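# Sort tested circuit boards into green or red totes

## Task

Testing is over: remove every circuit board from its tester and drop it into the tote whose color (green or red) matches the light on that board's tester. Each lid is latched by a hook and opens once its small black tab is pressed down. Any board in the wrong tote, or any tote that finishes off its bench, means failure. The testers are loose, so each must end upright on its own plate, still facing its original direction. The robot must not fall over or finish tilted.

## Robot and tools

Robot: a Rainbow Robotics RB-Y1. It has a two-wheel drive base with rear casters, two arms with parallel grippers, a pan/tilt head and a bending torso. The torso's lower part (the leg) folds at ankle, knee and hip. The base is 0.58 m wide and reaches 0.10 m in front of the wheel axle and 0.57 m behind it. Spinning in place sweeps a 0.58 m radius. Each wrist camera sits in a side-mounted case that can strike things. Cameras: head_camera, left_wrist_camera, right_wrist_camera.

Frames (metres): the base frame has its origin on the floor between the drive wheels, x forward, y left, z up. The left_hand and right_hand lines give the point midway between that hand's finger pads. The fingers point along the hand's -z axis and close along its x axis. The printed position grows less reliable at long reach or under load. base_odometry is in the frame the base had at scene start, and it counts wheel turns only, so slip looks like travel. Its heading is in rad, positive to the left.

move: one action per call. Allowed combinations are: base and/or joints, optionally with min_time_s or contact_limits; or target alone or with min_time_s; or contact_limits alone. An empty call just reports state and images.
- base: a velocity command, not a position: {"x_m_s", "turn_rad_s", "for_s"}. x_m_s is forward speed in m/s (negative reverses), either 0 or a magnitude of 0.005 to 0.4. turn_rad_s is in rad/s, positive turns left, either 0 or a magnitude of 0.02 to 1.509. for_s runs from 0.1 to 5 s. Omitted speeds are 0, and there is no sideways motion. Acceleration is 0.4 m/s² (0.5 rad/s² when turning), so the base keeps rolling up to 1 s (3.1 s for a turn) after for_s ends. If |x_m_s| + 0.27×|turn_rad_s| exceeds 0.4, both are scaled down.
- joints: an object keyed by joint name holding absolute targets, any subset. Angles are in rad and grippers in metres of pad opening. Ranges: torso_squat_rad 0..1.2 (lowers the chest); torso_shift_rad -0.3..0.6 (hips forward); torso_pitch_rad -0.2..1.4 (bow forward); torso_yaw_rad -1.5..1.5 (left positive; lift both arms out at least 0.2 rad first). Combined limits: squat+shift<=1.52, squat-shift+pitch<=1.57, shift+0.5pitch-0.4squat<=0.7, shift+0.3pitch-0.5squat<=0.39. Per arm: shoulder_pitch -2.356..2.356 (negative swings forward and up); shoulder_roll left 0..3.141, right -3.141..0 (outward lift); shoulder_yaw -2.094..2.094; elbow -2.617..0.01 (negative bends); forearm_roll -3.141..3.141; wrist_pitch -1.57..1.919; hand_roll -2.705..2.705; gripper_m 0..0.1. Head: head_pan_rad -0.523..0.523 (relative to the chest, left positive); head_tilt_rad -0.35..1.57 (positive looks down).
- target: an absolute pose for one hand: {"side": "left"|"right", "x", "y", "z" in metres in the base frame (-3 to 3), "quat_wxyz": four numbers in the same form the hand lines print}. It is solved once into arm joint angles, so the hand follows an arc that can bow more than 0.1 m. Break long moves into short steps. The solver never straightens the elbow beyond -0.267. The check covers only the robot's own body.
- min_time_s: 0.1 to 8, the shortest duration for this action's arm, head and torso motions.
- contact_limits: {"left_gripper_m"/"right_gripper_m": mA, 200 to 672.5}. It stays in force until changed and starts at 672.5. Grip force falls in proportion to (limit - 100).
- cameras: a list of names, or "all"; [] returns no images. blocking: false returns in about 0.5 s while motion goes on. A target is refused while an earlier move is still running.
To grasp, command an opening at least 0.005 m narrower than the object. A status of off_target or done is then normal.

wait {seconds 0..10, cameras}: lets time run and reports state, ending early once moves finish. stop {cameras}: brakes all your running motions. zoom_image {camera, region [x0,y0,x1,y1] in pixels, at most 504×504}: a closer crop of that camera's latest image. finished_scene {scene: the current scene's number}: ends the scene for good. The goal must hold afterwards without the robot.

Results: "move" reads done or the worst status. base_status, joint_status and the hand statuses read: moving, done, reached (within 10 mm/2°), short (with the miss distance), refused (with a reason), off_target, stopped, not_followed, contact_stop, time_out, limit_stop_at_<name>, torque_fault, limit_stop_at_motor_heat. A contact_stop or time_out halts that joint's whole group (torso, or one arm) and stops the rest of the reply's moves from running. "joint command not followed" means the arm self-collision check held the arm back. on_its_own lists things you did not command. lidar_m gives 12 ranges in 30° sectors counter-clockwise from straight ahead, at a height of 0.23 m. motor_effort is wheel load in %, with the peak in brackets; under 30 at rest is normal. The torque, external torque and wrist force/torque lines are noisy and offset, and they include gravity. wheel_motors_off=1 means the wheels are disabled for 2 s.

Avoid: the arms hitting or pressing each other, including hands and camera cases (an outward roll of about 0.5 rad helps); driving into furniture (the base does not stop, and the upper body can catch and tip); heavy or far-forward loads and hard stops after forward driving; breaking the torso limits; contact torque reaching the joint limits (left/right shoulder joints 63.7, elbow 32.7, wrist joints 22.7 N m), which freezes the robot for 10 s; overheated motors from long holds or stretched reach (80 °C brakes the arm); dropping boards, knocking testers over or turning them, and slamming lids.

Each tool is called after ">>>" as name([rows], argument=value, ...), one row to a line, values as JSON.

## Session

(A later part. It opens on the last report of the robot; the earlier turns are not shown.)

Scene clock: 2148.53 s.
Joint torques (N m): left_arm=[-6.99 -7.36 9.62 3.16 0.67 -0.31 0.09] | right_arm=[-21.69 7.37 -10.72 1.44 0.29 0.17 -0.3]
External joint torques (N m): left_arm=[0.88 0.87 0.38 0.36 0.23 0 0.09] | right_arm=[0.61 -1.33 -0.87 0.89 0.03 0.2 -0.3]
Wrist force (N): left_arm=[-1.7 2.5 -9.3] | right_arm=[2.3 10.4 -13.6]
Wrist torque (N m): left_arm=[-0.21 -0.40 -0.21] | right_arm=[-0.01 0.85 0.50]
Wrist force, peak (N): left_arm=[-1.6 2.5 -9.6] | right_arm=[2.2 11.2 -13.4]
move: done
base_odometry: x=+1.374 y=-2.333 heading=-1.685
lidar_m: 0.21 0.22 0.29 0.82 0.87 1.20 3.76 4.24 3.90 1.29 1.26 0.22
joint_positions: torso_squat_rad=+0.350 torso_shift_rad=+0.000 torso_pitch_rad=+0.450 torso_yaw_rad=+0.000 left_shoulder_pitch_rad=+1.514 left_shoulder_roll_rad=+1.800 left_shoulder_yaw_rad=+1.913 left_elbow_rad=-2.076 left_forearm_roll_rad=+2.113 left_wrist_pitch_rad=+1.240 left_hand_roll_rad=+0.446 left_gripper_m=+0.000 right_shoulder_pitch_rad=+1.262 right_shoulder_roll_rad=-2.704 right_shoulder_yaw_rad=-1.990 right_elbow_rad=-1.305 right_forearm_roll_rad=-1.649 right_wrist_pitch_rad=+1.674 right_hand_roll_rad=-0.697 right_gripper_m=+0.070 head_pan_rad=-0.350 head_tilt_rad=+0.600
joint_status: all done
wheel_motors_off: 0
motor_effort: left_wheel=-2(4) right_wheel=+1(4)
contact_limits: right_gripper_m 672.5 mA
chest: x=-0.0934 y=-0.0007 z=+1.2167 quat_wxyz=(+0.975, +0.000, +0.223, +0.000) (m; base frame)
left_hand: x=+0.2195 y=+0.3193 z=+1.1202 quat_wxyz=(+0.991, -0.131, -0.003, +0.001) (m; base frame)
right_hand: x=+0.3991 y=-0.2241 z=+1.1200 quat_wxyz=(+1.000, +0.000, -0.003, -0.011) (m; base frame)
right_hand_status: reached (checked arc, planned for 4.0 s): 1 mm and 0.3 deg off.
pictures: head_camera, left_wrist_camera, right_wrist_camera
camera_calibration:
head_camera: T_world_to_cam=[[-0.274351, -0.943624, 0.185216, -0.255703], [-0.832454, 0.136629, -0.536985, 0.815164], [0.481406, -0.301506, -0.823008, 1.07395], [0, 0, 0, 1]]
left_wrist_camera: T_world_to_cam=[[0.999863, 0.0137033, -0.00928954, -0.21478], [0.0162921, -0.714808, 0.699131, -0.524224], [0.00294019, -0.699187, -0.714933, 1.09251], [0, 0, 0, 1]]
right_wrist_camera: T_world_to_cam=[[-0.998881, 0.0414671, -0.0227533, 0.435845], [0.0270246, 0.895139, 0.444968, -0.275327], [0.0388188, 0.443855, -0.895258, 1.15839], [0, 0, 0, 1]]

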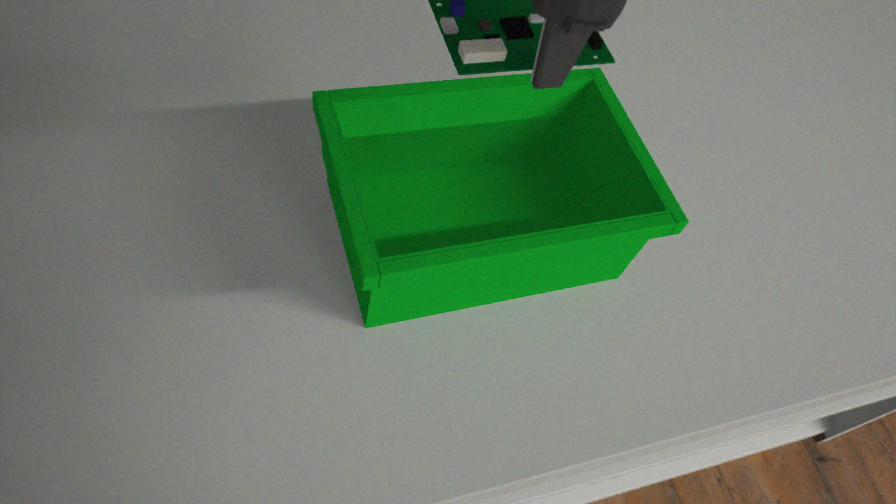

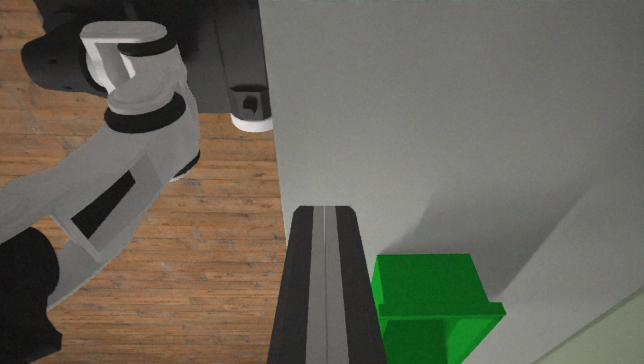

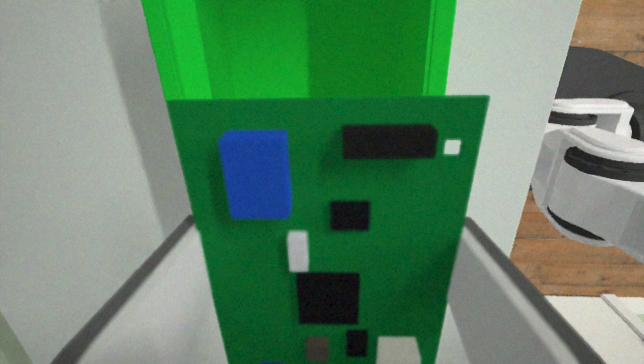

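>>> move(target={"side":"right","x":0.417,"y":-0.225,"z":1.09,"quat_wxyz":[0.9999,0,0,-0.01]}, min_time_s=3)

Scene clock: 2159.53 s.
Joint torques (N m): left_arm=[-6.97 -7.38 9.57 3.2 0.56 -0.34 0.12] | right_arm=[-19.84 7.96 -8.11 1.22 0.36 -0.37 0.3]
External joint torques (N m): left_arm=[0.9 0.84 0.33 0.41 0.12 -0.03 0.12] | right_arm=[3.46 -1.25 1.27 0.91 0.1 -0.34 0.3]
Wrist force (N): left_arm=[-1.5 2.5 -9.2] | right_arm=[2.2 10.5 -13.3]
Wrist torque (N m): left_arm=[-0.20 -0.39 -0.21] | right_arm=[-0.03 0.84 0.51]
Wrist force, peak (N): left_arm=[-1.8 2.9 -9.5] | right_arm=[2.4 11.0 -13.6]
move: done
base_odometry: x=+1.374 y=-2.333 heading=-1.685
lidar_m: 0.21 0.22 0.29 0.82 0.87 1.19 3.77 4.24 3.91 1.29 1.27 0.22
joint_positions: torso_squat_rad=+0.350 torso_shift_rad=+0.000 torso_pitch_rad=+0.450 torso_yaw_rad=+0.000 left_shoulder_pitch_rad=+1.514 left_shoulder_roll_rad=+1.800 left_shoulder_yaw_rad=+1.913 left_elbow_rad=-2.076 left_forearm_roll_rad=+2.113 left_wrist_pitch_rad=+1.240 left_hand_roll_rad=+0.446 left_gripper_m=+0.000 right_shoulder_pitch_rad=+1.294 right_shoulder_roll_rad=-2.775 right_shoulder_yaw_rad=-1.966 right_elbow_rad=-1.183 right_forearm_roll_rad=-1.614 right_wrist_pitch_rad=+1.622 right_hand_roll_rad=-0.627 right_gripper_m=+0.070 head_pan_rad=-0.350 head_tilt_rad=+0.600
joint_status: all done
wheel_motors_off: 0
motor_effort: left_wheel=-3(4) right_wheel=+1(4)
contact_limits: right_gripper_m 672.5 mA
chest: x=-0.0934 y=-0.0007 z=+1.2167 quat_wxyz=(+0.975, +0.000, +0.223, +0.000) (m; base frame)
left_hand: x=+0.2195 y=+0.3193 z=+1.1202 quat_wxyz=(+0.991, -0.131, -0.003, +0.001) (m; base frame)
right_hand: x=+0.4170 y=-0.2251 z=+1.0905 quat_wxyz=(+1.000, +0.000, -0.001, -0.010) (m; base frame)
right_hand_status: reached (checked arc, planned for 3.0 s): 0 mm and 0.1 deg off.
pictures: head_camera, left_wrist_camera, right_wrist_camera
camera_calibration:
head_camera: T_world_to_cam=[[-0.27435, -0.943624, 0.185217, -0.255704], [-0.832454, 0.136628, -0.536984, 0.815164], [0.481406, -0.301506, -0.823008, 1.07395], [0, 0, 0, 1]]
left_wrist_camera: T_world_to_cam=[[0.999863, 0.0137032, -0.00928985, -0.21478], [0.0162922, -0.714808, 0.699131, -0.524224], [0.00293988, -0.699187, -0.714933, 1.09251], [0, 0, 0, 1]]
right_wrist_camera: T_world_to_cam=[[-0.998998, 0.040653, -0.0187043, 0.448582], [0.0281171, 0.895399, 0.444376, -0.261555], [0.0348131, 0.443405, -0.895645, 1.13366], [0, 0, 0, 1]]

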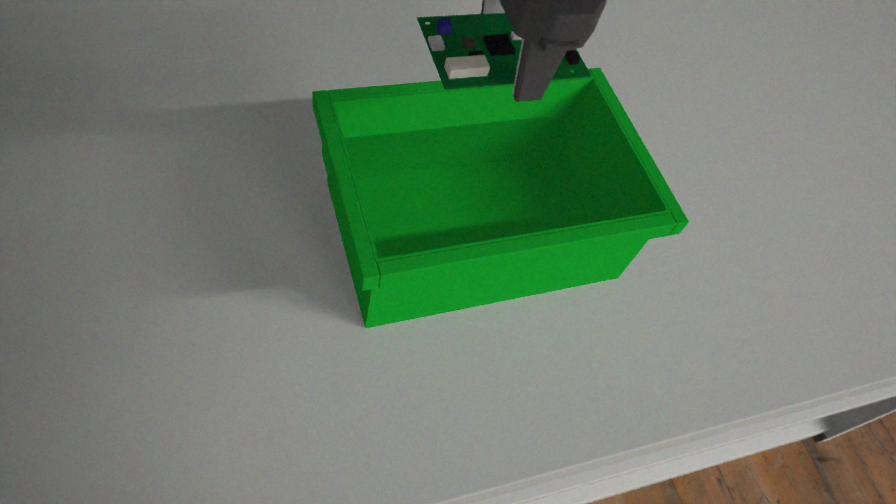

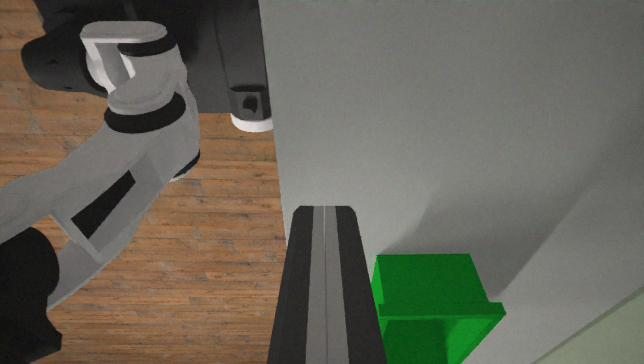

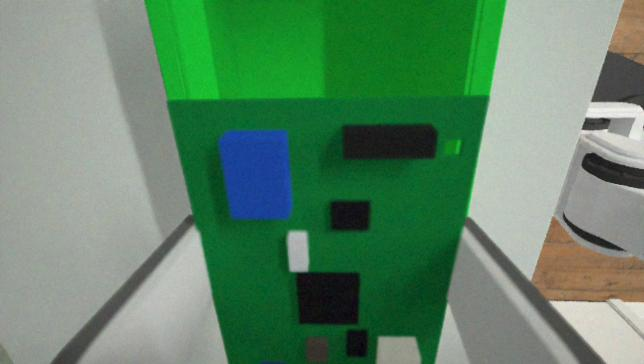

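>>> move(target={"side":"right","x":0.417,"y":-0.225,"z":1.04,"quat_wxyz":[0.9999,0,0,-0.01]}, min_time_s=3)

Scene clock: 2166.97 s.
Joint torques (N m): left_arm=[-7.14 -7.45 9.67 3.13 0.54 -0.35 0.13] | right_arm=[-19.78 8.41 -7.94 -0.28 0.36 -0.29 -0.36]
External joint torques (N m): left_arm=[0.73 0.77 0.42 0.34 0.09 -0.04 0.14] | right_arm=[3.55 -1.46 1.49 -0.44 0.1 -0.26 -0.36]
Wrist force (N): left_arm=[-1.6 2.4 -9.2] | right_arm=[2.4 10.7 -13.4]
Wrist torque (N m): left_arm=[-0.20 -0.39 -0.20] | right_arm=[-0.05 0.87 0.53]
Wrist force, peak (N): left_arm=[-1.6 2.5 -9.5] | right_arm=[2.3 11.0 -13.4]
move: done
base_odometry: x=+1.374 y=-2.333 heading=-1.685
lidar_m: 0.21 0.22 0.30 0.81 0.87 1.20 3.77 4.24 3.91 1.29 1.26 0.22
joint_positions: torso_squat_rad=+0.350 torso_shift_rad=+0.000 torso_pitch_rad=+0.450 torso_yaw_rad=+0.000 left_shoulder_pitch_rad=+1.514 left_shoulder_roll_rad=+1.800 left_shoulder_yaw_rad=+1.913 left_elbow_rad=-2.076 left_forearm_roll_rad=+2.113 left_wrist_pitch_rad=+1.240 left_hand_roll_rad=+0.446 left_gripper_m=+0.000 right_shoulder_pitch_rad=+1.381 right_shoulder_roll_rad=-2.802 right_shoulder_yaw_rad=-1.939 right_elbow_rad=-1.188 right_forearm_roll_rad=-1.579 right_wrist_pitch_rad=+1.518 right_hand_roll_rad=-0.629 right_gripper_m=+0.070 head_pan_rad=-0.350 head_tilt_rad=+0.600
joint_status: all done
wheel_motors_off: 0
motor_effort: left_wheel=-1(4) right_wheel=+1(4)
contact_limits: right_gripper_m 672.5 mA
chest: x=-0.0934 y=-0.0007 z=+1.2167 quat_wxyz=(+0.975, +0.000, +0.223, +0.000) (m; base frame)
left_hand: x=+0.2195 y=+0.3193 z=+1.1202 quat_wxyz=(+0.991, -0.131, -0.003, +0.001) (m; base frame)
right_hand: x=+0.4170 y=-0.2252 z=+1.0405 quat_wxyz=(+1.000, +0.000, -0.001, -0.010) (m; base frame)
right_hand_status: reached (checked arc, planned for 3.0 s): 1 mm and 0.1 deg off.
pictures: head_camera, left_wrist_camera, right_wrist_camera
camera_calibration:
head_camera: T_world_to_cam=[[-0.27435, -0.943624, 0.185216, -0.255703], [-0.832455, 0.136628, -0.536984, 0.815164], [0.481406, -0.301506, -0.823008, 1.07395], [0, 0, 0, 1]]
left_wrist_camera: T_world_to_cam=[[0.999863, 0.0137037, -0.00928938, -0.214781], [0.0162922, -0.714808, 0.699131, -0.524224], [0.00294057, -0.699187, -0.714933, 1.09251], [0, 0, 0, 1]]
right_wrist_camera: T_world_to_cam=[[-0.999001, 0.0407364, -0.0183736, 0.44738], [0.0283462, 0.89549, 0.444178, -0.239123], [0.0345476, 0.443213, -0.89575, 1.08918], [0, 0, 0, 1]]

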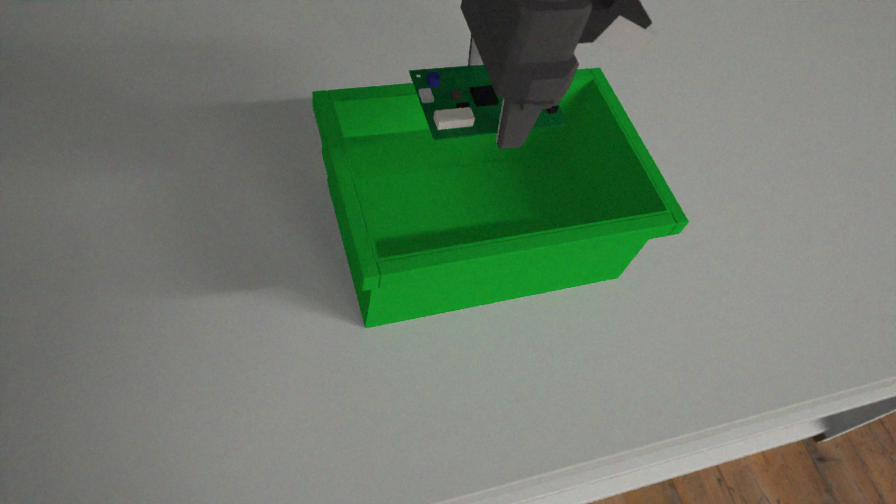

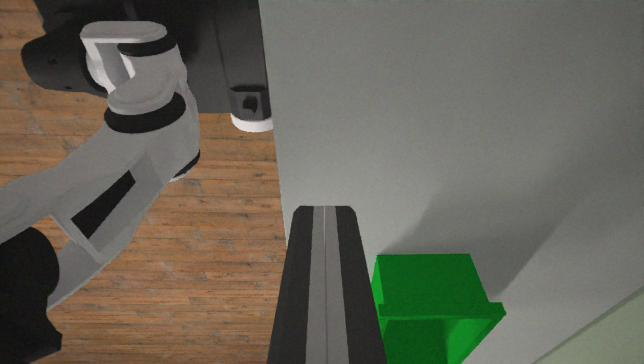

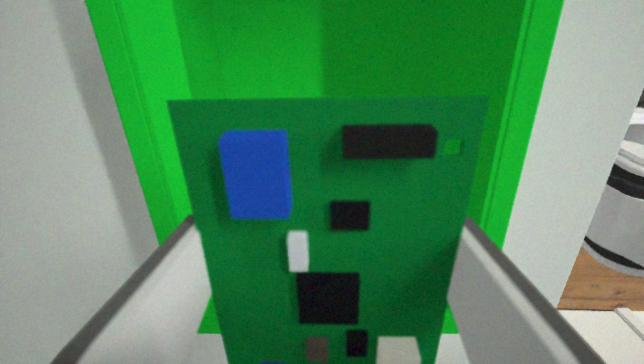

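>>> move(target={"side":"right","x":0.417,"y":-0.225,"z":0.98,"quat_wxyz":[0.9999,0,0,-0.01]}, min_time_s=2, cameras=["head_camera","right_wrist_camera"])

>>> move(target={"side":"right","x":0.417,"y":-0.225,"z":0.94,"quat_wxyz":[0.9999,0,0,-0.01]}, min_time_s=2, cameras=["head_camera","right_wrist_camera"])

Scene clock: 2204.40 s.
Wrist force, peak (N): left_arm=[-1.6 2.3 -9.7] | right_arm=[2.6 10.6 -13.8]
move: done
joint_status: all done
wheel_motors_off: 0
motor_effort: left_wheel=-4(4) right_wheel=+2(3)
contact_limits: right_gripper_m 672.5 mA
right_hand_status: reached (checked arc, planned for 2.0 s): 1 mm and 0.1 deg off.
pictures: head_camera, right_wrist_camera
camera_calibration:
head_camera: T_world_to_cam=[[-0.27435, -0.943624, 0.185217, -0.255704], [-0.832454, 0.136628, -0.536985, 0.815164], [0.481406, -0.301506, -0.823008, 1.07395], [0, 0, 0, 1]]
right_wrist_camera: T_world_to_cam=[[-0.998983, 0.0406999, -0.0194039, 0.446959], [0.0278657, 0.89562, 0.443947, -0.212068], [0.0354471, 0.442954, -0.895843, 1.0352], [0, 0, 0, 1]]

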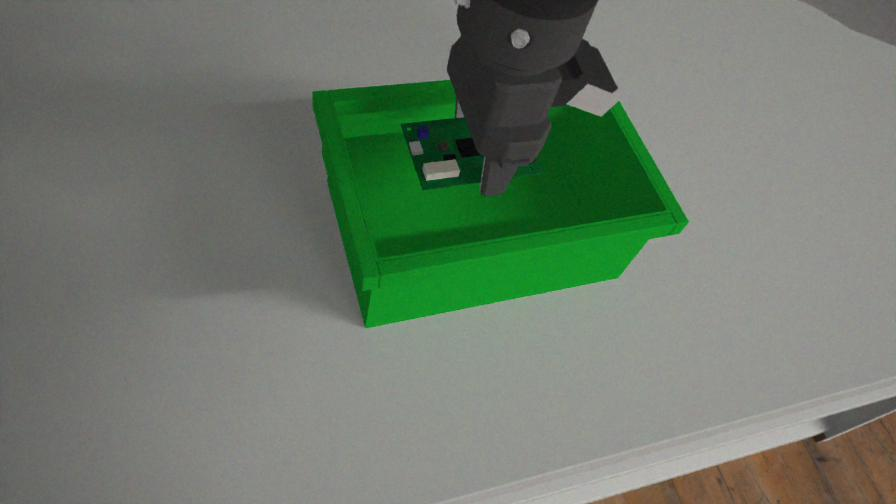

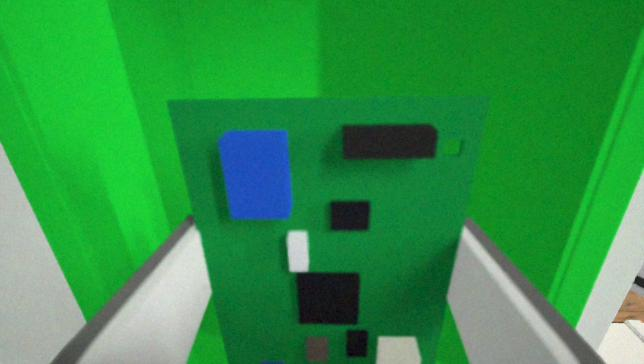

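Scene clock: 2206.73 s.
Joint torques (N m): left_arm=[-6.91 -7.48 9.59 3.14 0.63 -0.25 0.1] | right_arm=[-20.26 9.37 -7.07 0.79 0.34 -0.37 0.34]
External joint torques (N m): left_arm=[0.95 0.75 0.35 0.35 0.19 0.06 0.11] | right_arm=[3.27 -1.27 1.48 0.93 0.09 -0.34 0.34]
Wrist force (N): left_arm=[-1.5 2.3 -9.2] | right_arm=[2.5 10.6 -13.3]
Wrist torque (N m): left_arm=[-0.19 -0.38 -0.21] | right_arm=[-0.04 0.89 0.52]
Wrist force, peak (N): left_arm=[-1.5 2.4 -9.6] | right_arm=[2.4 11.1 -13.5]
move: done
base_odometry: x=+1.374 y=-2.333 heading=-1.685
lidar_m: 0.21 0.22 0.29 0.81 0.86 1.20 3.77 4.24 3.91 1.29 1.26 0.23
joint_positions: torso_squat_rad=+0.350 torso_shift_rad=+0.000 torso_pitch_rad=+0.450 torso_yaw_rad=+0.000 left_shoulder_pitch_rad=+1.514 left_shoulder_roll_rad=+1.800 left_shoulder_yaw_rad=+1.913 left_elbow_rad=-2.076 left_forearm_roll_rad=+2.113 left_wrist_pitch_rad=+1.240 left_hand_roll_rad=+0.446 left_gripper_m=+0.000 right_shoulder_pitch_rad=+1.531 right_shoulder_roll_rad=-2.918 right_shoulder_yaw_rad=-1.884 right_elbow_rad=-1.068 right_forearm_roll_rad=-1.508 right_wrist_pitch_rad=+1.322 right_hand_roll_rad=-0.584 right_gripper_m=+0.070 head_pan_rad=-0.350 head_tilt_rad=+0.600
joint_status: all done
wheel_motors_off: 0
motor_effort: left_wheel=-2(4) right_wheel=+2(3)
contact_limits: right_gripper_m 672.5 mA
chest: x=-0.0934 y=-0.0007 z=+1.2167 quat_wxyz=(+0.975, +0.000, +0.223, +0.000) (m; base frame)
left_hand: x=+0.2195 y=+0.3193 z=+1.1202 quat_wxyz=(+0.991, -0.131, -0.003, +0.001) (m; base frame)
right_hand: x=+0.4171 y=-0.2251 z=+0.9405 quat_wxyz=(+1.000, +0.000, -0.001, -0.010) (m; base frame)
right_hand_status: reached (checked arc, planned for 2.0 s): 1 mm and 0.1 deg off.
pictures: head_camera, right_wrist_camera
camera_calibration:
head_camera: T_world_to_cam=[[-0.27435, -0.943624, 0.185217, -0.255704], [-0.832454, 0.136628, -0.536984, 0.815164], [0.481406, -0.301506, -0.823008, 1.07395], [0, 0, 0, 1]]
right_wrist_camera: T_world_to_cam=[[-0.998994, 0.0407202, -0.0188041, 0.445963], [0.0281409, 0.895498, 0.444175, -0.194694], [0.034926, 0.443198, -0.895743, 0.999389], [0, 0, 0, 1]]

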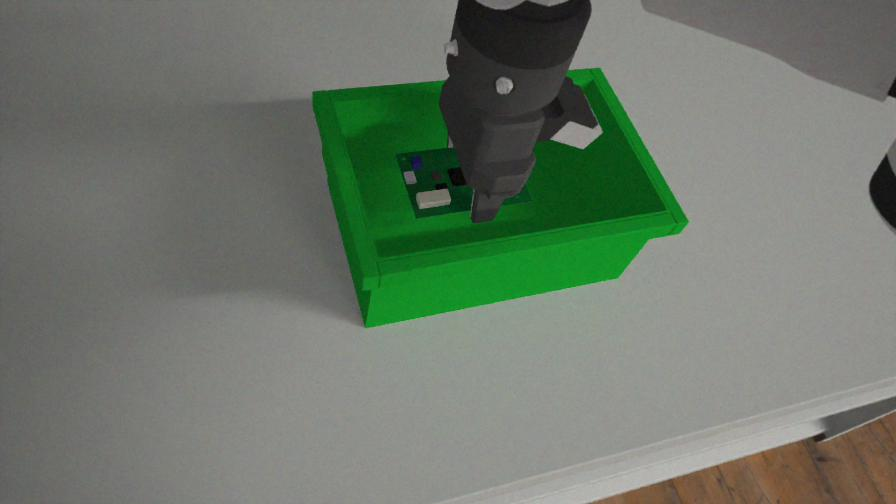

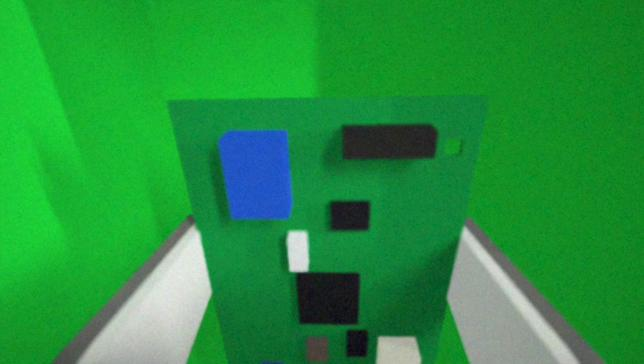

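>>> move(target={"side":"right","x":0.417,"y":-0.228,"z":0.92,"quat_wxyz":[0.9999,0,0,-0.01]}, min_time_s=1.5, cameras=["right_wrist_camera"])

>>> move(target={"side":"right","x":0.417,"y":-0.228,"z":0.908,"quat_wxyz":[0.9999,0,0,-0.01]}, min_time_s=1.5, cameras=["head_camera","right_wrist_camera"])

Scene clock: 2215.37 s.
Wrist force, peak (N): left_arm=[-1.4 2.7 -9.5] | right_arm=[2.4 10.7 -13.6]
move: done
joint_status: all done
wheel_motors_off: 0
motor_effort: left_wheel=+0(4) right_wheel=+1(3)
contact_limits: right_gripper_m 672.5 mA
right_hand_status: reached (checked arc, planned for 1.5 s): 1 mm and 0.1 deg off.
pictures: right_wrist_camera
camera_calibration:
right_wrist_camera: T_world_to_cam=[[-0.999011, 0.0406391, -0.0180463, 0.445197], [0.0284007, 0.895443, 0.444269, -0.18333], [0.0342141, 0.443317, -0.895712, 0.983014], [0, 0, 0, 1]]

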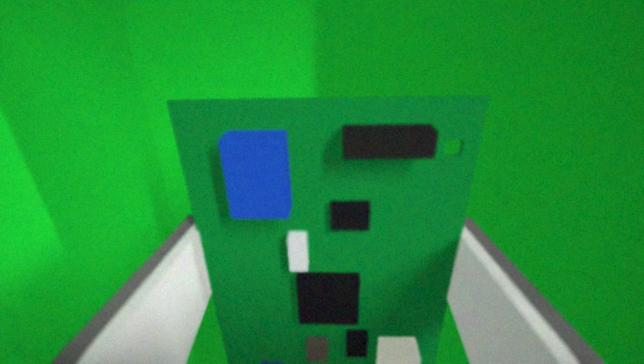

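Scene clock: 2217.20 s.
Joint torques (N m): left_arm=[-7.07 -7.25 9.58 3.28 0.59 -0.32 0.15] | right_arm=[-20.17 9.36 -6.66 0.85 0.35 -0.41 0.32]
External joint torques (N m): left_arm=[0.8 0.98 0.34 0.49 0.15 -0.01 0.16] | right_arm=[3.38 -1.4 1.28 1.01 0.1 -0.38 0.32]
Wrist force (N): left_arm=[-1.7 2.4 -9.0] | right_arm=[2.4 10.6 -13.2]
Wrist torque (N m): left_arm=[-0.20 -0.40 -0.21] | right_arm=[-0.04 0.86 0.53]
Wrist force, peak (N): left_arm=[-1.7 2.5 -9.4] | right_arm=[2.2 10.8 -13.7]
move: done
base_odometry: x=+1.374 y=-2.333 heading=-1.685
lidar_m: 0.21 0.21 0.30 0.82 0.87 1.19 3.78 4.25 3.90 1.29 1.26 0.22
joint_positions: torso_squat_rad=+0.350 torso_shift_rad=+0.000 torso_pitch_rad=+0.450 torso_yaw_rad=+0.000 left_shoulder_pitch_rad=+1.514 left_shoulder_roll_rad=+1.800 left_shoulder_yaw_rad=+1.913 left_elbow_rad=-2.076 left_forearm_roll_rad=+2.113 left_wrist_pitch_rad=+1.240 left_hand_roll_rad=+0.446 left_gripper_m=+0.000 right_shoulder_pitch_rad=+1.575 right_shoulder_roll_rad=-2.970 right_shoulder_yaw_rad=-1.871 right_elbow_rad=-0.987 right_forearm_roll_rad=-1.494 right_wrist_pitch_rad=+1.262 right_hand_roll_rad=-0.543 right_gripper_m=+0.070 head_pan_rad=-0.350 head_tilt_rad=+0.600
joint_status: all done
wheel_motors_off: 0
motor_effort: left_wheel=-3(4) right_wheel=+3(3)
contact_limits: right_gripper_m 672.5 mA
chest: x=-0.0934 y=-0.0007 z=+1.2167 quat_wxyz=(+0.975, +0.000, +0.223, +0.000) (m; base frame)
left_hand: x=+0.2195 y=+0.3193 z=+1.1202 quat_wxyz=(+0.991, -0.131, -0.003, +0.001) (m; base frame)
right_hand: x=+0.4168 y=-0.2282 z=+0.9088 quat_wxyz=(+1.000, +0.000, -0.001, -0.010) (m; base frame)
right_hand_status: reached (checked arc, planned for 1.5 s): 1 mm and 0.1 deg off.
pictures: head_camera, right_wrist_camera
camera_calibration:
head_camera: T_world_to_cam=[[-0.27435, -0.943624, 0.185217, -0.255704], [-0.832454, 0.136628, -0.536985, 0.815164], [0.481406, -0.301506, -0.823008, 1.07395], [0, 0, 0, 1]]
right_wrist_camera: T_world_to_cam=[[-0.999011, 0.0405228, -0.0183257, 0.444757], [0.0281827, 0.895582, 0.444003, -0.177706], [0.0344043, 0.443047, -0.895838, 0.972637], [0, 0, 0, 1]]

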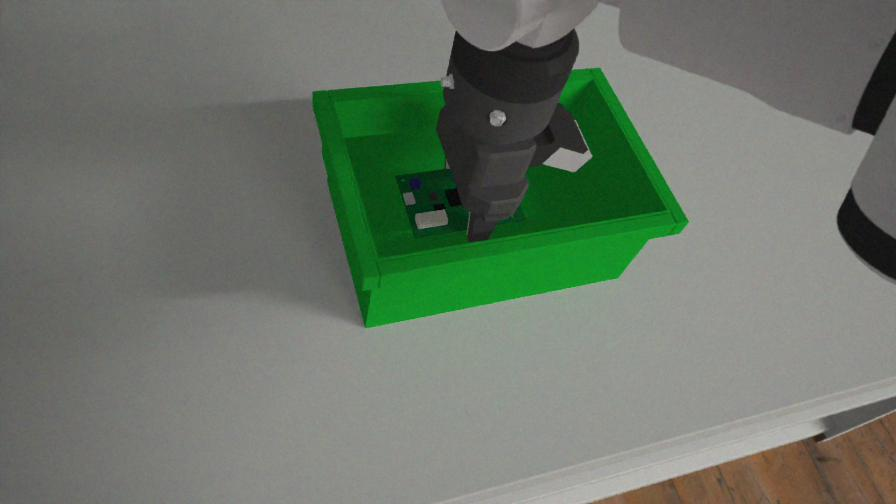

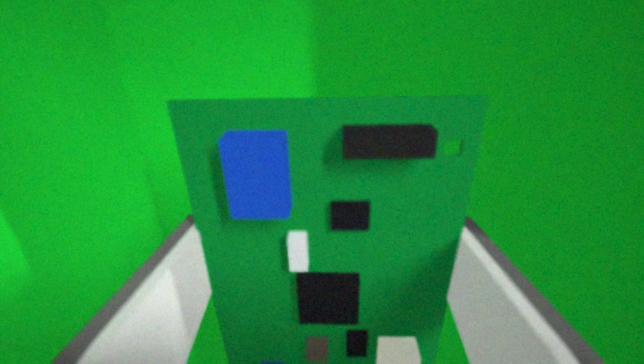

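>>> move(target={"side":"right","x":0.417,"y":-0.228,"z":0.9,"quat_wxyz":[0.9999,0,0,-0.01]}, min_time_s=1.5, cameras=[])

>>> move(target={"side":"right","x":0.417,"y":-0.228,"z":0.893,"quat_wxyz":[0.9999,0,0,-0.01]}, min_time_s=1.5, cameras=["right_wrist_camera"])

Scene clock: 2224.03 s.
Wrist force, peak (N): left_arm=[-1.6 2.4 -9.5] | right_arm=[2.5 10.6 -13.8]
move: done
joint_status: all done
wheel_motors_off: 0
motor_effort: left_wheel=-1(4) right_wheel=+2(3)
contact_limits: right_gripper_m 672.5 mA
right_hand_status: reached (checked arc, planned for 1.5 s): 1 mm and 0.1 deg off.
pictures: none

Scene clock: 2225.87 s.
Joint torques (N m): left_arm=[-6.97 -7.27 9.84 3.18 0.61 -0.32 0.2] | right_arm=[-20.3 9.5 -6.35 0.75 0.26 -0.31 0.32]
External joint torques (N m): left_arm=[0.9 0.95 0.6 0.39 0.16 -0.01 0.21] | right_arm=[3.31 -1.25 1.2 0.9 0.01 -0.28 0.32]
Wrist force (N): left_arm=[-1.6 2.6 -9.2] | right_arm=[2.2 10.4 -13.3]
Wrist torque (N m): left_arm=[-0.22 -0.38 -0.19] | right_arm=[-0.01 0.84 0.51]
Wrist force, peak (N): left_arm=[-1.6 2.6 -9.4] | right_arm=[2.2 10.7 -13.7]
move: done
base_odometry: x=+1.374 y=-2.333 heading=-1.685
lidar_m: 0.21 0.22 0.30 0.81 0.87 1.20 3.77 4.25 3.90 1.30 1.27 0.22
joint_positions: torso_squat_rad=+0.350 torso_shift_rad=+0.000 torso_pitch_rad=+0.450 torso_yaw_rad=+0.000 left_shoulder_pitch_rad=+1.514 left_shoulder_roll_rad=+1.800 left_shoulder_yaw_rad=+1.913 left_elbow_rad=-2.076 left_forearm_roll_rad=+2.113 left_wrist_pitch_rad=+1.240 left_hand_roll_rad=+0.446 left_gripper_m=+0.000 right_shoulder_pitch_rad=+1.593 right_shoulder_roll_rad=-3.004 right_shoulder_yaw_rad=-1.866 right_elbow_rad=-0.934 right_forearm_roll_rad=-1.489 right_wrist_pitch_rad=+1.235 right_hand_roll_rad=-0.519 right_gripper_m=+0.070 head_pan_rad=-0.350 head_tilt_rad=+0.600
joint_status: all done
wheel_motors_off: 0
motor_effort: left_wheel=-1(4) right_wheel=+2(3)
contact_limits: right_gripper_m 672.5 mA
chest: x=-0.0934 y=-0.0007 z=+1.2167 quat_wxyz=(+0.975, +0.000, +0.223, +0.000) (m; base frame)
left_hand: x=+0.2195 y=+0.3193 z=+1.1202 quat_wxyz=(+0.991, -0.131, -0.003, +0.001) (m; base frame)
right_hand: x=+0.4171 y=-0.2281 z=+0.8936 quat_wxyz=(+1.000, +0.000, -0.001, -0.010) (m; base frame)
right_hand_status: reached (checked arc, planned for 1.5 s): 1 mm and 0.1 deg off.
pictures: right_wrist_camera
camera_calibration:
right_wrist_camera: T_world_to_cam=[[-0.999007, 0.0406304, -0.018294, 0.444759], [0.0282893, 0.895528, 0.444104, -0.171144], [0.0344269, 0.443146, -0.895788, 0.958949], [0, 0, 0, 1]]

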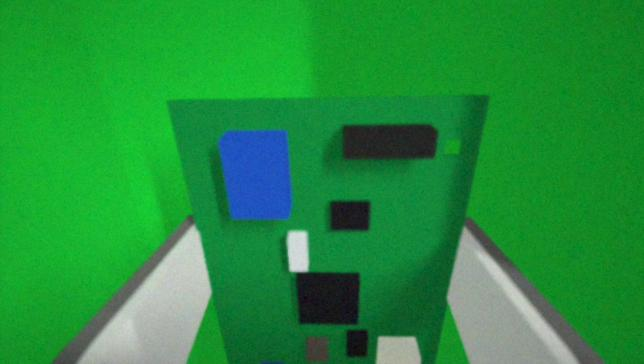

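>>> move(target={"side":"right","x":0.417,"y":-0.228,"z":0.888,"quat_wxyz":[0.9999,0,0,-0.01]}, min_time_s=1.5, cameras=["head_camera"])

>>> wait(seconds=0.2, cameras=["right_wrist_camera"])

Scene clock: 2233.67 s.
Wrist force, peak (N): left_arm=[-1.5 2.4 -9.6] | right_arm=[2.3 10.8 -13.8]
move: done
joint_status: all done
wheel_motors_off: 0
motor_effort: left_wheel=-2(4) right_wheel=+2(3)
contact_limits: right_gripper_m 672.5 mA
right_hand_status: reached (checked arc, planned for 1.5 s): 1 mm and 0.1 deg off.
pictures: head_camera
camera_calibration:
head_camera: T_world_to_cam=[[-0.27435, -0.943624, 0.185216, -0.255703], [-0.832455, 0.136628, -0.536984, 0.815164], [0.481406, -0.301506, -0.823008, 1.07395], [0, 0, 0, 1]]

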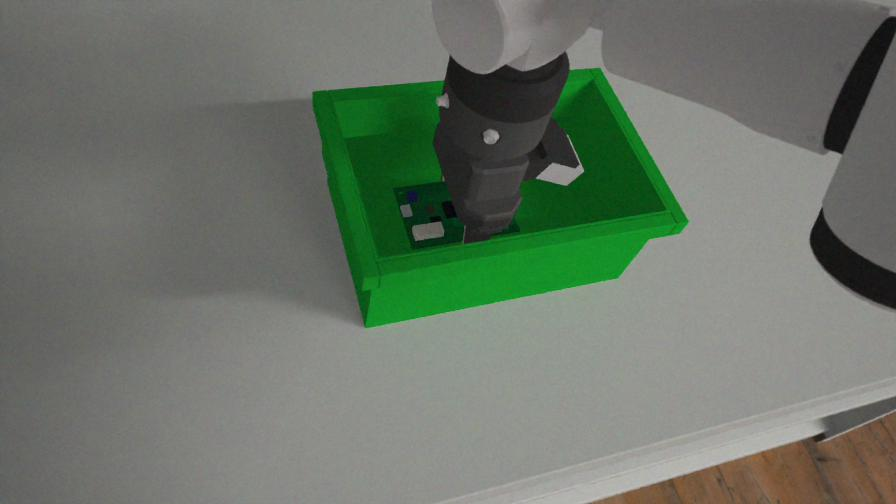

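Scene clock: 2233.87 s.
Joint torques (N m): left_arm=[-6.95 -7.25 9.54 3.23 0.62 -0.31 0.08] | right_arm=[-20.27 9.4 -5.98 0.87 0.33 -0.46 0.39]
External joint torques (N m): left_arm=[0.91 0.98 0.3 0.43 0.17 0 0.08] | right_arm=[3.35 -1.34 1.42 1.02 0.08 -0.42 0.39]
Wrist force (N): left_arm=[-1.5 2.4 -9.2] | right_arm=[2.2 10.6 -13.3]
Wrist torque (N m): left_arm=[-0.23 -0.37 -0.21] | right_arm=[-0.03 0.84 0.52]
Wrist force, peak (N): left_arm=[-1.5 2.4 -9.2] | right_arm=[2.3 10.7 -13.4]
base_odometry: x=+1.374 y=-2.333 heading=-1.685
lidar_m: 0.21 0.22 0.29 0.81 0.87 1.20 3.78 4.25 3.90 1.29 1.26 0.22
joint_positions: torso_squat_rad=+0.350 torso_shift_rad=+0.000 torso_pitch_rad=+0.450 torso_yaw_rad=+0.000 left_shoulder_pitch_rad=+1.514 left_shoulder_roll_rad=+1.800 left_shoulder_yaw_rad=+1.913 left_elbow_rad=-2.076 left_forearm_roll_rad=+2.113 left_wrist_pitch_rad=+1.240 left_hand_roll_rad=+0.446 left_gripper_m=+0.000 right_shoulder_pitch_rad=+1.598 right_shoulder_roll_rad=-3.017 right_shoulder_yaw_rad=-1.865 right_elbow_rad=-0.914 right_forearm_roll_rad=-1.488 right_wrist_pitch_rad=+1.226 right_hand_roll_rad=-0.509 right_gripper_m=+0.070 head_pan_rad=-0.350 head_tilt_rad=+0.600
joint_status: all done
wheel_motors_off: 0
motor_effort: left_wheel=-2(4) right_wheel=+2(3)
contact_limits: right_gripper_m 672.5 mA
chest: x=-0.0934 y=-0.0007 z=+1.2167 quat_wxyz=(+0.975, +0.000, +0.223, +0.000) (m; base frame)
left_hand: x=+0.2195 y=+0.3193 z=+1.1202 quat_wxyz=(+0.991, -0.131, -0.003, +0.001) (m; base frame)
right_hand: x=+0.4172 y=-0.2281 z=+0.8886 quat_wxyz=(+1.000, +0.000, -0.001, -0.010) (m; base frame)
right_hand_status: reached (checked arc, planned for 1.5 s): 1 mm and 0.1 deg off.
wait: 0.20 s; no rest
pictures: right_wrist_camera
camera_calibration:
right_wrist_camera: T_world_to_cam=[[-0.999008, 0.0406472, -0.0181675, 0.444665], [0.0283578, 0.895492, 0.444173, -0.169009], [0.0343232, 0.443217, -0.895757, 0.954427], [0, 0, 0, 1]]

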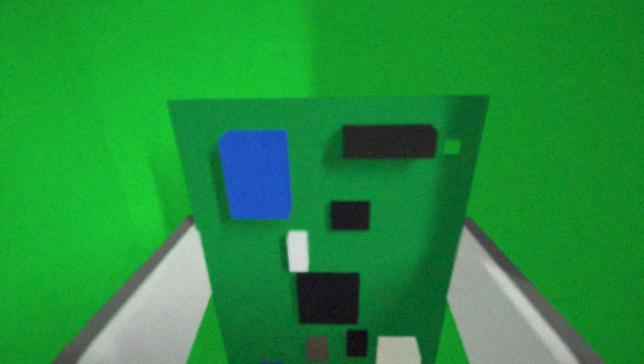

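>>> move(target={"side":"right","x":0.417,"y":-0.228,"z":0.883,"quat_wxyz":[0.9999,0,0,-0.01]}, min_time_s=1.5, cameras=[])

>>> wait(seconds=0.1, cameras=["right_wrist_camera"])

Scene clock: 2240.87 s.
Wrist force, peak (N): left_arm=[-1.6 2.4 -9.6] | right_arm=[2.3 11.0 -13.5]
move: done
joint_status: all done
wheel_motors_off: 0
motor_effort: left_wheel=-1(3) right_wheel=+2(4)
contact_limits: right_gripper_m 672.5 mA
right_hand_status: reached (checked arc, planned for 1.5 s): 1 mm and 0.1 deg off.
pictures: none

Scene clock: 2240.97 s.
Joint torques (N m): left_arm=[-6.97 -7.46 9.52 3.16 0.6 -0.32 0.1] | right_arm=[-20.19 9.15 -5.91 0.92 0.35 -0.37 0.37]
External joint torques (N m): left_arm=[0.9 0.77 0.28 0.36 0.16 0 0.1] | right_arm=[3.45 -1.57 1.35 1.06 0.11 -0.34 0.37]
Wrist force (N): left_arm=[-1.5 2.4 -9.2] | right_arm=[2.2 10.8 -13.3]
Wrist torque (N m): left_arm=[-0.20 -0.38 -0.20] | right_arm=[-0.05 0.85 0.53]
Wrist force, peak (N): left_arm=[-1.4 2.2 -9.3] | right_arm=[2.2 10.8 -13.3]
base_odometry: x=+1.374 y=-2.333 heading=-1.685
lidar_m: 0.21 0.22 0.30 0.81 0.87 1.21 3.78 4.24 3.90 1.29 1.26 0.22
joint_positions: torso_squat_rad=+0.350 torso_shift_rad=+0.000 torso_pitch_rad=+0.450 torso_yaw_rad=+0.000 left_shoulder_pitch_rad=+1.514 left_shoulder_roll_rad=+1.800 left_shoulder_yaw_rad=+1.913 left_elbow_rad=-2.076 left_forearm_roll_rad=+2.113 left_wrist_pitch_rad=+1.240 left_hand_roll_rad=+0.446 left_gripper_m=+0.000 right_shoulder_pitch_rad=+1.604 right_shoulder_roll_rad=-3.029 right_shoulder_yaw_rad=-1.864 right_elbow_rad=-0.894 right_forearm_roll_rad=-1.487 right_wrist_pitch_rad=+1.217 right_hand_roll_rad=-0.500 right_gripper_m=+0.070 head_pan_rad=-0.350 head_tilt_rad=+0.600
joint_status: all done
wheel_motors_off: 0
motor_effort: left_wheel=-2(3) right_wheel=+2(4)
contact_limits: right_gripper_m 672.5 mA
chest: x=-0.0934 y=-0.0007 z=+1.2167 quat_wxyz=(+0.975, +0.000, +0.223, +0.000) (m; base frame)
left_hand: x=+0.2195 y=+0.3193 z=+1.1202 quat_wxyz=(+0.991, -0.131, -0.003, +0.001) (m; base frame)
right_hand: x=+0.4172 y=-0.2281 z=+0.8836 quat_wxyz=(+1.000, +0.000, -0.001, -0.010) (m; base frame)
right_hand_status: reached (checked arc, planned for 1.5 s): 1 mm and 0.1 deg off.
wait: 0.10 s; no rest
pictures: right_wrist_camera
camera_calibration:
right_wrist_camera: T_world_to_cam=[[-0.999009, 0.0406475, -0.0181541, 0.44457], [0.028364, 0.895491, 0.444175, -0.166793], [0.0343115, 0.44322, -0.895756, 0.94995], [0, 0, 0, 1]]

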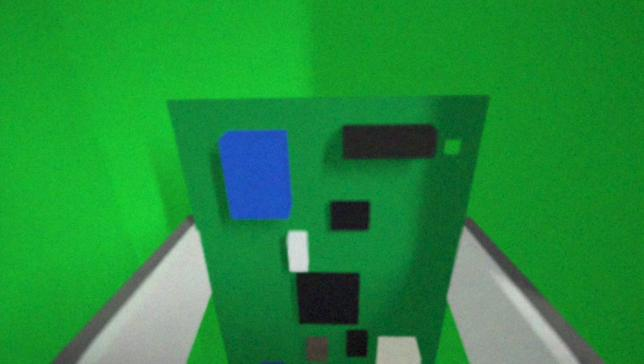

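>>> move(target={"side":"right","x":0.417,"y":-0.228,"z":0.877,"quat_wxyz":[0.9999,0,0,-0.01]}, min_time_s=1.5, cameras=[])

>>> move(target={"side":"right","x":0.417,"y":-0.228,"z":0.873,"quat_wxyz":[0.9999,0,0,-0.01]}, min_time_s=1.5, cameras=["right_wrist_camera","head_camera"])

Scene clock: 2248.87 s.
Wrist force, peak (N): left_arm=[-1.5 2.5 -9.6] | right_arm=[2.6 10.8 -13.7]
move: done
joint_status: all done
wheel_motors_off: 0
motor_effort: left_wheel=-1(4) right_wheel=+4(4)
contact_limits: right_gripper_m 672.5 mA
right_hand_status: reached (checked arc, planned for 1.5 s): 1 mm and 0.1 deg off.
pictures: none

Scene clock: 2250.70 s.
Joint torques (N m): left_arm=[-7.1 -7.4 9.67 3.26 0.62 -0.27 0.11] | right_arm=[-20.1 9.04 -5.57 0.9 0.39 -0.31 0.4]
External joint torques (N m): left_arm=[0.76 0.83 0.43 0.47 0.17 0.04 0.12] | right_arm=[3.57 -1.64 1.36 1.03 0.15 -0.28 0.4]
Wrist force (N): left_arm=[-1.5 2.7 -9.2] | right_arm=[2.4 10.6 -13.0]
Wrist torque (N m): left_arm=[-0.24 -0.39 -0.20] | right_arm=[-0.03 0.88 0.54]
Wrist force, peak (N): left_arm=[-1.8 2.6 -9.4] | right_arm=[2.4 10.8 -13.5]
move: done
base_odometry: x=+1.374 y=-2.333 heading=-1.685
lidar_m: 0.21 0.22 0.30 0.81 0.86 1.21 3.78 4.25 3.91 1.29 1.25 0.22
joint_positions: torso_squat_rad=+0.350 torso_shift_rad=+0.000 torso_pitch_rad=+0.450 torso_yaw_rad=+0.000 left_shoulder_pitch_rad=+1.514 left_shoulder_roll_rad=+1.800 left_shoulder_yaw_rad=+1.913 left_elbow_rad=-2.076 left_forearm_roll_rad=+2.113 left_wrist_pitch_rad=+1.240 left_hand_roll_rad=+0.446 left_gripper_m=+0.000 right_shoulder_pitch_rad=+1.615 right_shoulder_roll_rad=-3.055 right_shoulder_yaw_rad=-1.862 right_elbow_rad=-0.852 right_forearm_roll_rad=-1.485 right_wrist_pitch_rad=+1.199 right_hand_roll_rad=-0.480 right_gripper_m=+0.070 head_pan_rad=-0.350 head_tilt_rad=+0.600
joint_status: all done
wheel_motors_off: 0
motor_effort: left_wheel=-3(4) right_wheel=+2(4)
contact_limits: right_gripper_m 672.5 mA
chest: x=-0.0934 y=-0.0007 z=+1.2167 quat_wxyz=(+0.975, +0.000, +0.223, +0.000) (m; base frame)
left_hand: x=+0.2195 y=+0.3193 z=+1.1202 quat_wxyz=(+0.991, -0.131, -0.003, +0.001) (m; base frame)
right_hand: x=+0.4172 y=-0.2281 z=+0.8735 quat_wxyz=(+1.000, +0.000, -0.001, -0.010) (m; base frame)
right_hand_status: reached (checked arc, planned for 1.5 s): 1 mm and 0.1 deg off.
pictures: head_camera, right_wrist_camera
camera_calibration:
head_camera: T_world_to_cam=[[-0.27435, -0.943624, 0.185216, -0.255703], [-0.832454, 0.136628, -0.536985, 0.815164], [0.481406, -0.301506, -0.823008, 1.07395], [0, 0, 0, 1]]
right_wrist_camera: T_world_to_cam=[[-0.999008, 0.040662, -0.0181635, 0.444436], [0.0283723, 0.895484, 0.444188, -0.162361], [0.0343267, 0.443232, -0.895749, 0.940957], [0, 0, 0, 1]]

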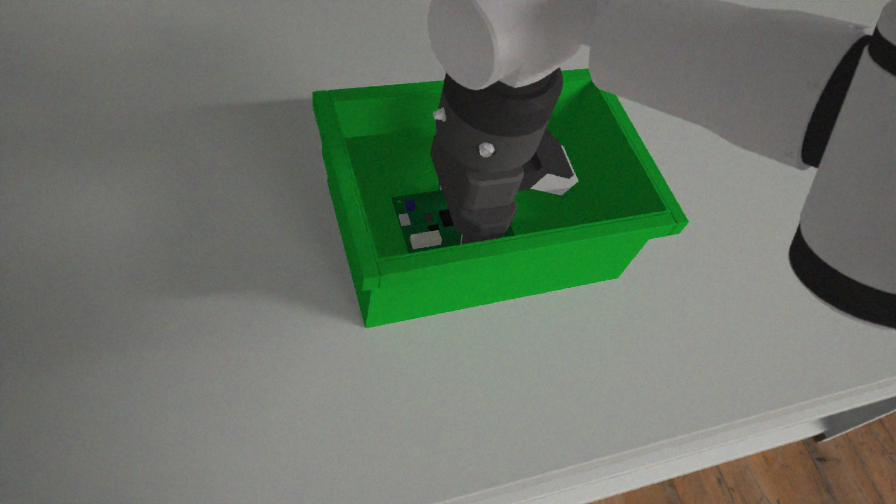

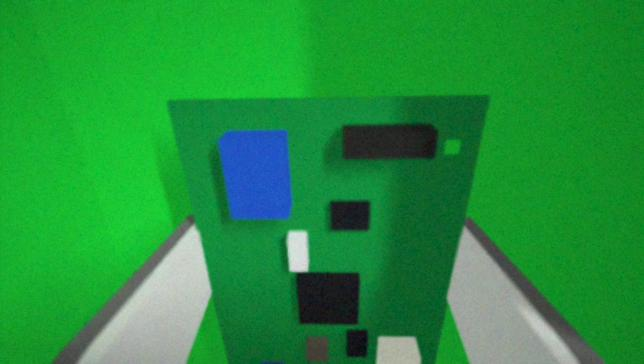

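>>> move(target={"side":"right","x":0.417,"y":-0.228,"z":0.867,"quat_wxyz":[0.9999,0,0,-0.01]}, min_time_s=1.5, cameras=[])

>>> move(target={"side":"right","x":0.417,"y":-0.228,"z":0.862,"quat_wxyz":[0.9999,0,0,-0.01]}, min_time_s=1.5, cameras=["right_wrist_camera","head_camera"])

Scene clock: 2262.53 s.
Wrist force, peak (N): left_arm=[-1.5 2.7 -9.6] | right_arm=[2.6 10.9 -13.4]
move: done
joint_status: all done
wheel_motors_off: 0
motor_effort: left_wheel=-2(4) right_wheel=+3(3)
contact_limits: right_gripper_m 672.5 mA
right_hand_status: reached (checked arc, planned for 1.5 s): 1 mm and 0.1 deg off.
pictures: none

Scene clock: 2264.37 s.
Joint torques (N m): left_arm=[-7.01 -7.25 9.56 3.15 0.56 -0.3 0.07] | right_arm=[-20.16 9.37 -5.2 0.9 0.23 -0.37 0.4]
External joint torques (N m): left_arm=[0.86 0.98 0.32 0.35 0.12 0.01 0.08] | right_arm=[3.54 -1.25 1.34 0.99 -0.01 -0.34 0.4]
Wrist force (N): left_arm=[-1.6 2.6 -9.1] | right_arm=[2.2 10.5 -13.2]
Wrist torque (N m): left_arm=[-0.23 -0.39 -0.20] | right_arm=[-0.02 0.85 0.54]
Wrist force, peak (N): left_arm=[-1.4 2.4 -9.4] | right_arm=[2.5 10.4 -13.7]
move: done
base_odometry: x=+1.374 y=-2.333 heading=-1.685
lidar_m: 0.21 0.21 0.30 0.81 0.87 1.19 3.77 4.25 3.91 1.29 1.26 0.22
joint_positions: torso_squat_rad=+0.350 torso_shift_rad=+0.000 torso_pitch_rad=+0.450 torso_yaw_rad=+0.000 left_shoulder_pitch_rad=+1.514 left_shoulder_roll_rad=+1.800 left_shoulder_yaw_rad=+1.913 left_elbow_rad=-2.076 left_forearm_roll_rad=+2.113 left_wrist_pitch_rad=+1.240 left_hand_roll_rad=+0.446 left_gripper_m=+0.000 right_shoulder_pitch_rad=+1.627 right_shoulder_roll_rad=-3.085 right_shoulder_yaw_rad=-1.860 right_elbow_rad=-0.801 right_forearm_roll_rad=-1.484 right_wrist_pitch_rad=+1.179 right_hand_roll_rad=-0.455 right_gripper_m=+0.070 head_pan_rad=-0.350 head_tilt_rad=+0.600
joint_status: all done
wheel_motors_off: 0
motor_effort: left_wheel=-2(4) right_wheel=+2(4)
contact_limits: right_gripper_m 672.5 mA
chest: x=-0.0934 y=-0.0007 z=+1.2167 quat_wxyz=(+0.975, +0.000, +0.223, +0.000) (m; base frame)
left_hand: x=+0.2195 y=+0.3193 z=+1.1202 quat_wxyz=(+0.991, -0.131, -0.003, +0.001) (m; base frame)
right_hand: x=+0.4172 y=-0.2281 z=+0.8626 quat_wxyz=(+1.000, +0.000, -0.001, -0.010) (m; base frame)
right_hand_status: reached (checked arc, planned for 1.5 s): 1 mm and 0.1 deg off.
pictures: head_camera, right_wrist_camera
camera_calibration:
head_camera: T_world_to_cam=[[-0.27435, -0.943624, 0.185216, -0.255703], [-0.832454, 0.136628, -0.536985, 0.815164], [0.481406, -0.301506, -0.823008, 1.07395], [0, 0, 0, 1]]
right_wrist_camera: T_world_to_cam=[[-0.999004, 0.040659, -0.0183995, 0.444385], [0.0282685, 0.895533, 0.444096, -0.157336], [0.0345339, 0.443134, -0.89579, 0.931073], [0, 0, 0, 1]]

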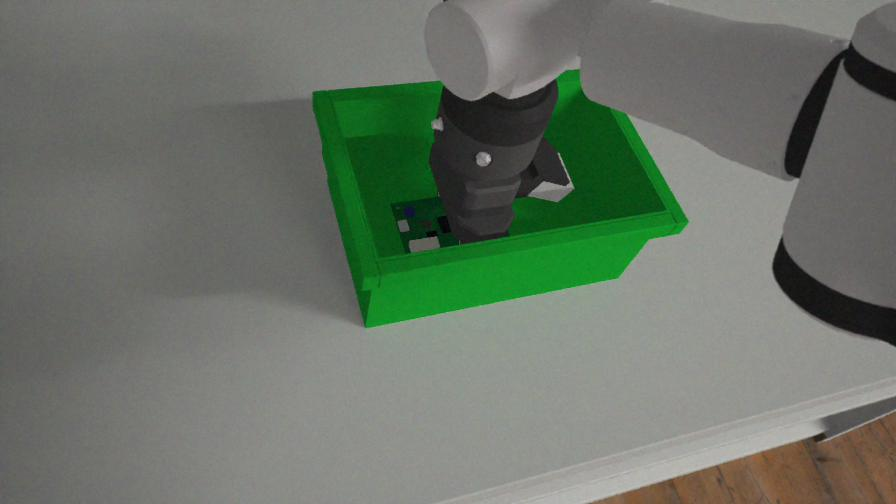

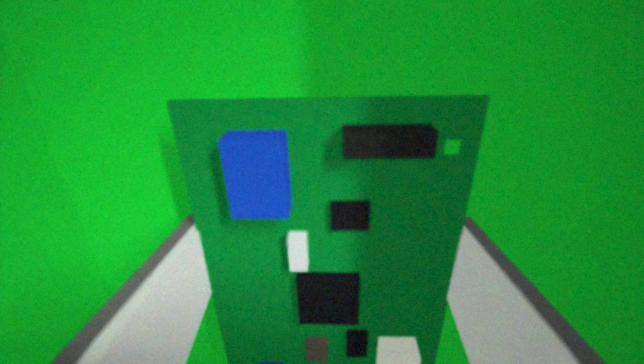

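>>> move(target={"side":"right","x":0.417,"y":-0.228,"z":0.857,"quat_wxyz":[0.9999,0,0,-0.01]}, min_time_s=1.5, cameras=[])

>>> move(target={"side":"right","x":0.417,"y":-0.228,"z":0.852,"quat_wxyz":[0.9999,0,0,-0.01]}, min_time_s=1.5, cameras=["right_wrist_camera","head_camera"])

Scene clock: 2273.23 s.
Wrist force, peak (N): left_arm=[-1.4 2.5 -9.6] | right_arm=[2.8 11.0 -13.2]
move: done
joint_status: all done
wheel_motors_off: 0
motor_effort: left_wheel=-2(4) right_wheel=+2(3)
contact_limits: right_gripper_m 672.5 mA
right_hand_status: reached (checked arc, planned for 1.5 s): 1 mm and 0.1 deg off.
pictures: none

Scene clock: 2275.07 s.
Joint torques (N m): left_arm=[-6.81 -7.27 9.84 3.14 0.6 -0.27 0.09] | right_arm=[-11.76 5.85 -4.2 1.75 0.94 -3.28 0.3]
External joint torques (N m): left_arm=[1.06 0.95 0.6 0.35 0.16 0.05 0.1] | right_arm=[12 -4.69 1.93 1.8 0.7 -3.24 0.3]
Wrist force (N): left_arm=[-1.6 2.5 -9.4] | right_arm=[-4.9 10.1 17.5]
Wrist torque (N m): left_arm=[-0.21 -0.40 -0.20] | right_arm=[0.05 2.33 0.55]
Wrist force, peak (N): left_arm=[-1.6 2.7 -9.5] | right_arm=[-5.2 10.1 17.8]
move: done
base_odometry: x=+1.374 y=-2.333 heading=-1.685
lidar_m: 0.21 0.21 0.30 0.81 0.87 1.20 3.76 4.24 3.90 1.30 1.27 0.23
joint_positions: torso_squat_rad=+0.350 torso_shift_rad=+0.000 torso_pitch_rad=+0.449 torso_yaw_rad=+0.000 left_shoulder_pitch_rad=+1.514 left_shoulder_roll_rad=+1.800 left_shoulder_yaw_rad=+1.913 left_elbow_rad=-2.076 left_forearm_roll_rad=+2.113 left_wrist_pitch_rad=+1.240 left_hand_roll_rad=+0.446 left_gripper_m=+0.000 right_shoulder_pitch_rad=+1.635 right_shoulder_roll_rad=-3.116 right_shoulder_yaw_rad=-1.860 right_elbow_rad=-0.748 right_forearm_roll_rad=-1.486 right_wrist_pitch_rad=+1.162 right_hand_roll_rad=-0.428 right_gripper_m=+0.070 head_pan_rad=-0.350 head_tilt_rad=+0.600
joint_status: all done
wheel_motors_off: 0
motor_effort: left_wheel=-3(4) right_wheel=+2(3)
contact_limits: right_gripper_m 672.5 mA
chest: x=-0.0940 y=-0.0006 z=+1.2168 quat_wxyz=(+0.975, +0.000, +0.223, +0.000) (m; base frame)
left_hand: x=+0.2190 y=+0.3194 z=+1.1206 quat_wxyz=(+0.991, -0.132, -0.004, +0.000) (m; base frame)
right_hand: x=+0.4178 y=-0.2281 z=+0.8544 quat_wxyz=(+1.000, +0.000, -0.002, -0.010) (m; base frame)
right_hand_status: reached (checked arc, planned for 1.5 s): 3 mm and 0.2 deg off.
pictures: head_camera, right_wrist_camera
camera_calibration:
head_camera: T_world_to_cam=[[-0.274593, -0.94358, 0.185083, -0.255678], [-0.831845, 0.136559, -0.537946, 0.815949], [0.48232, -0.301676, -0.82241, 1.07372], [0, 0, 0, 1]]
right_wrist_camera: T_world_to_cam=[[-0.998944, 0.0407106, -0.0212875, 0.447322], [0.0270369, 0.895605, 0.444028, -0.153161], [0.0371418, 0.442983, -0.89576, 0.922616], [0, 0, 0, 1]]

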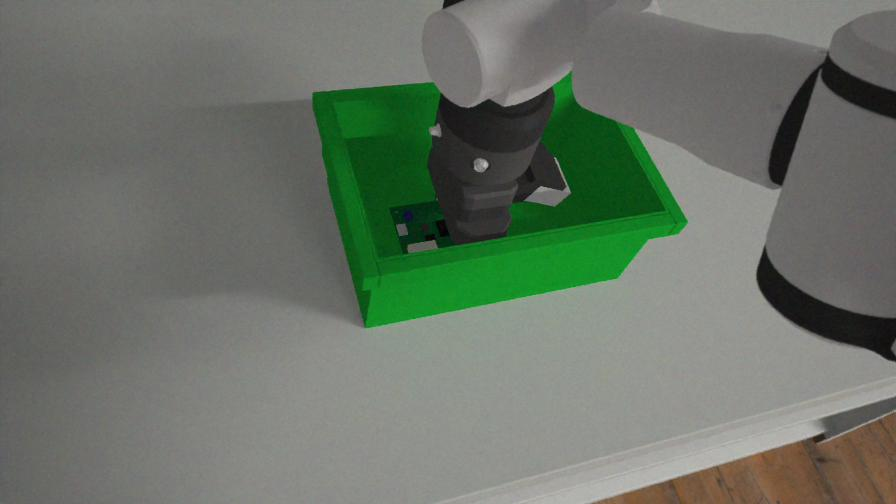

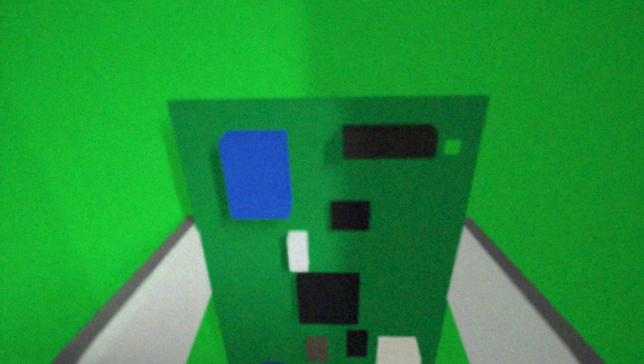

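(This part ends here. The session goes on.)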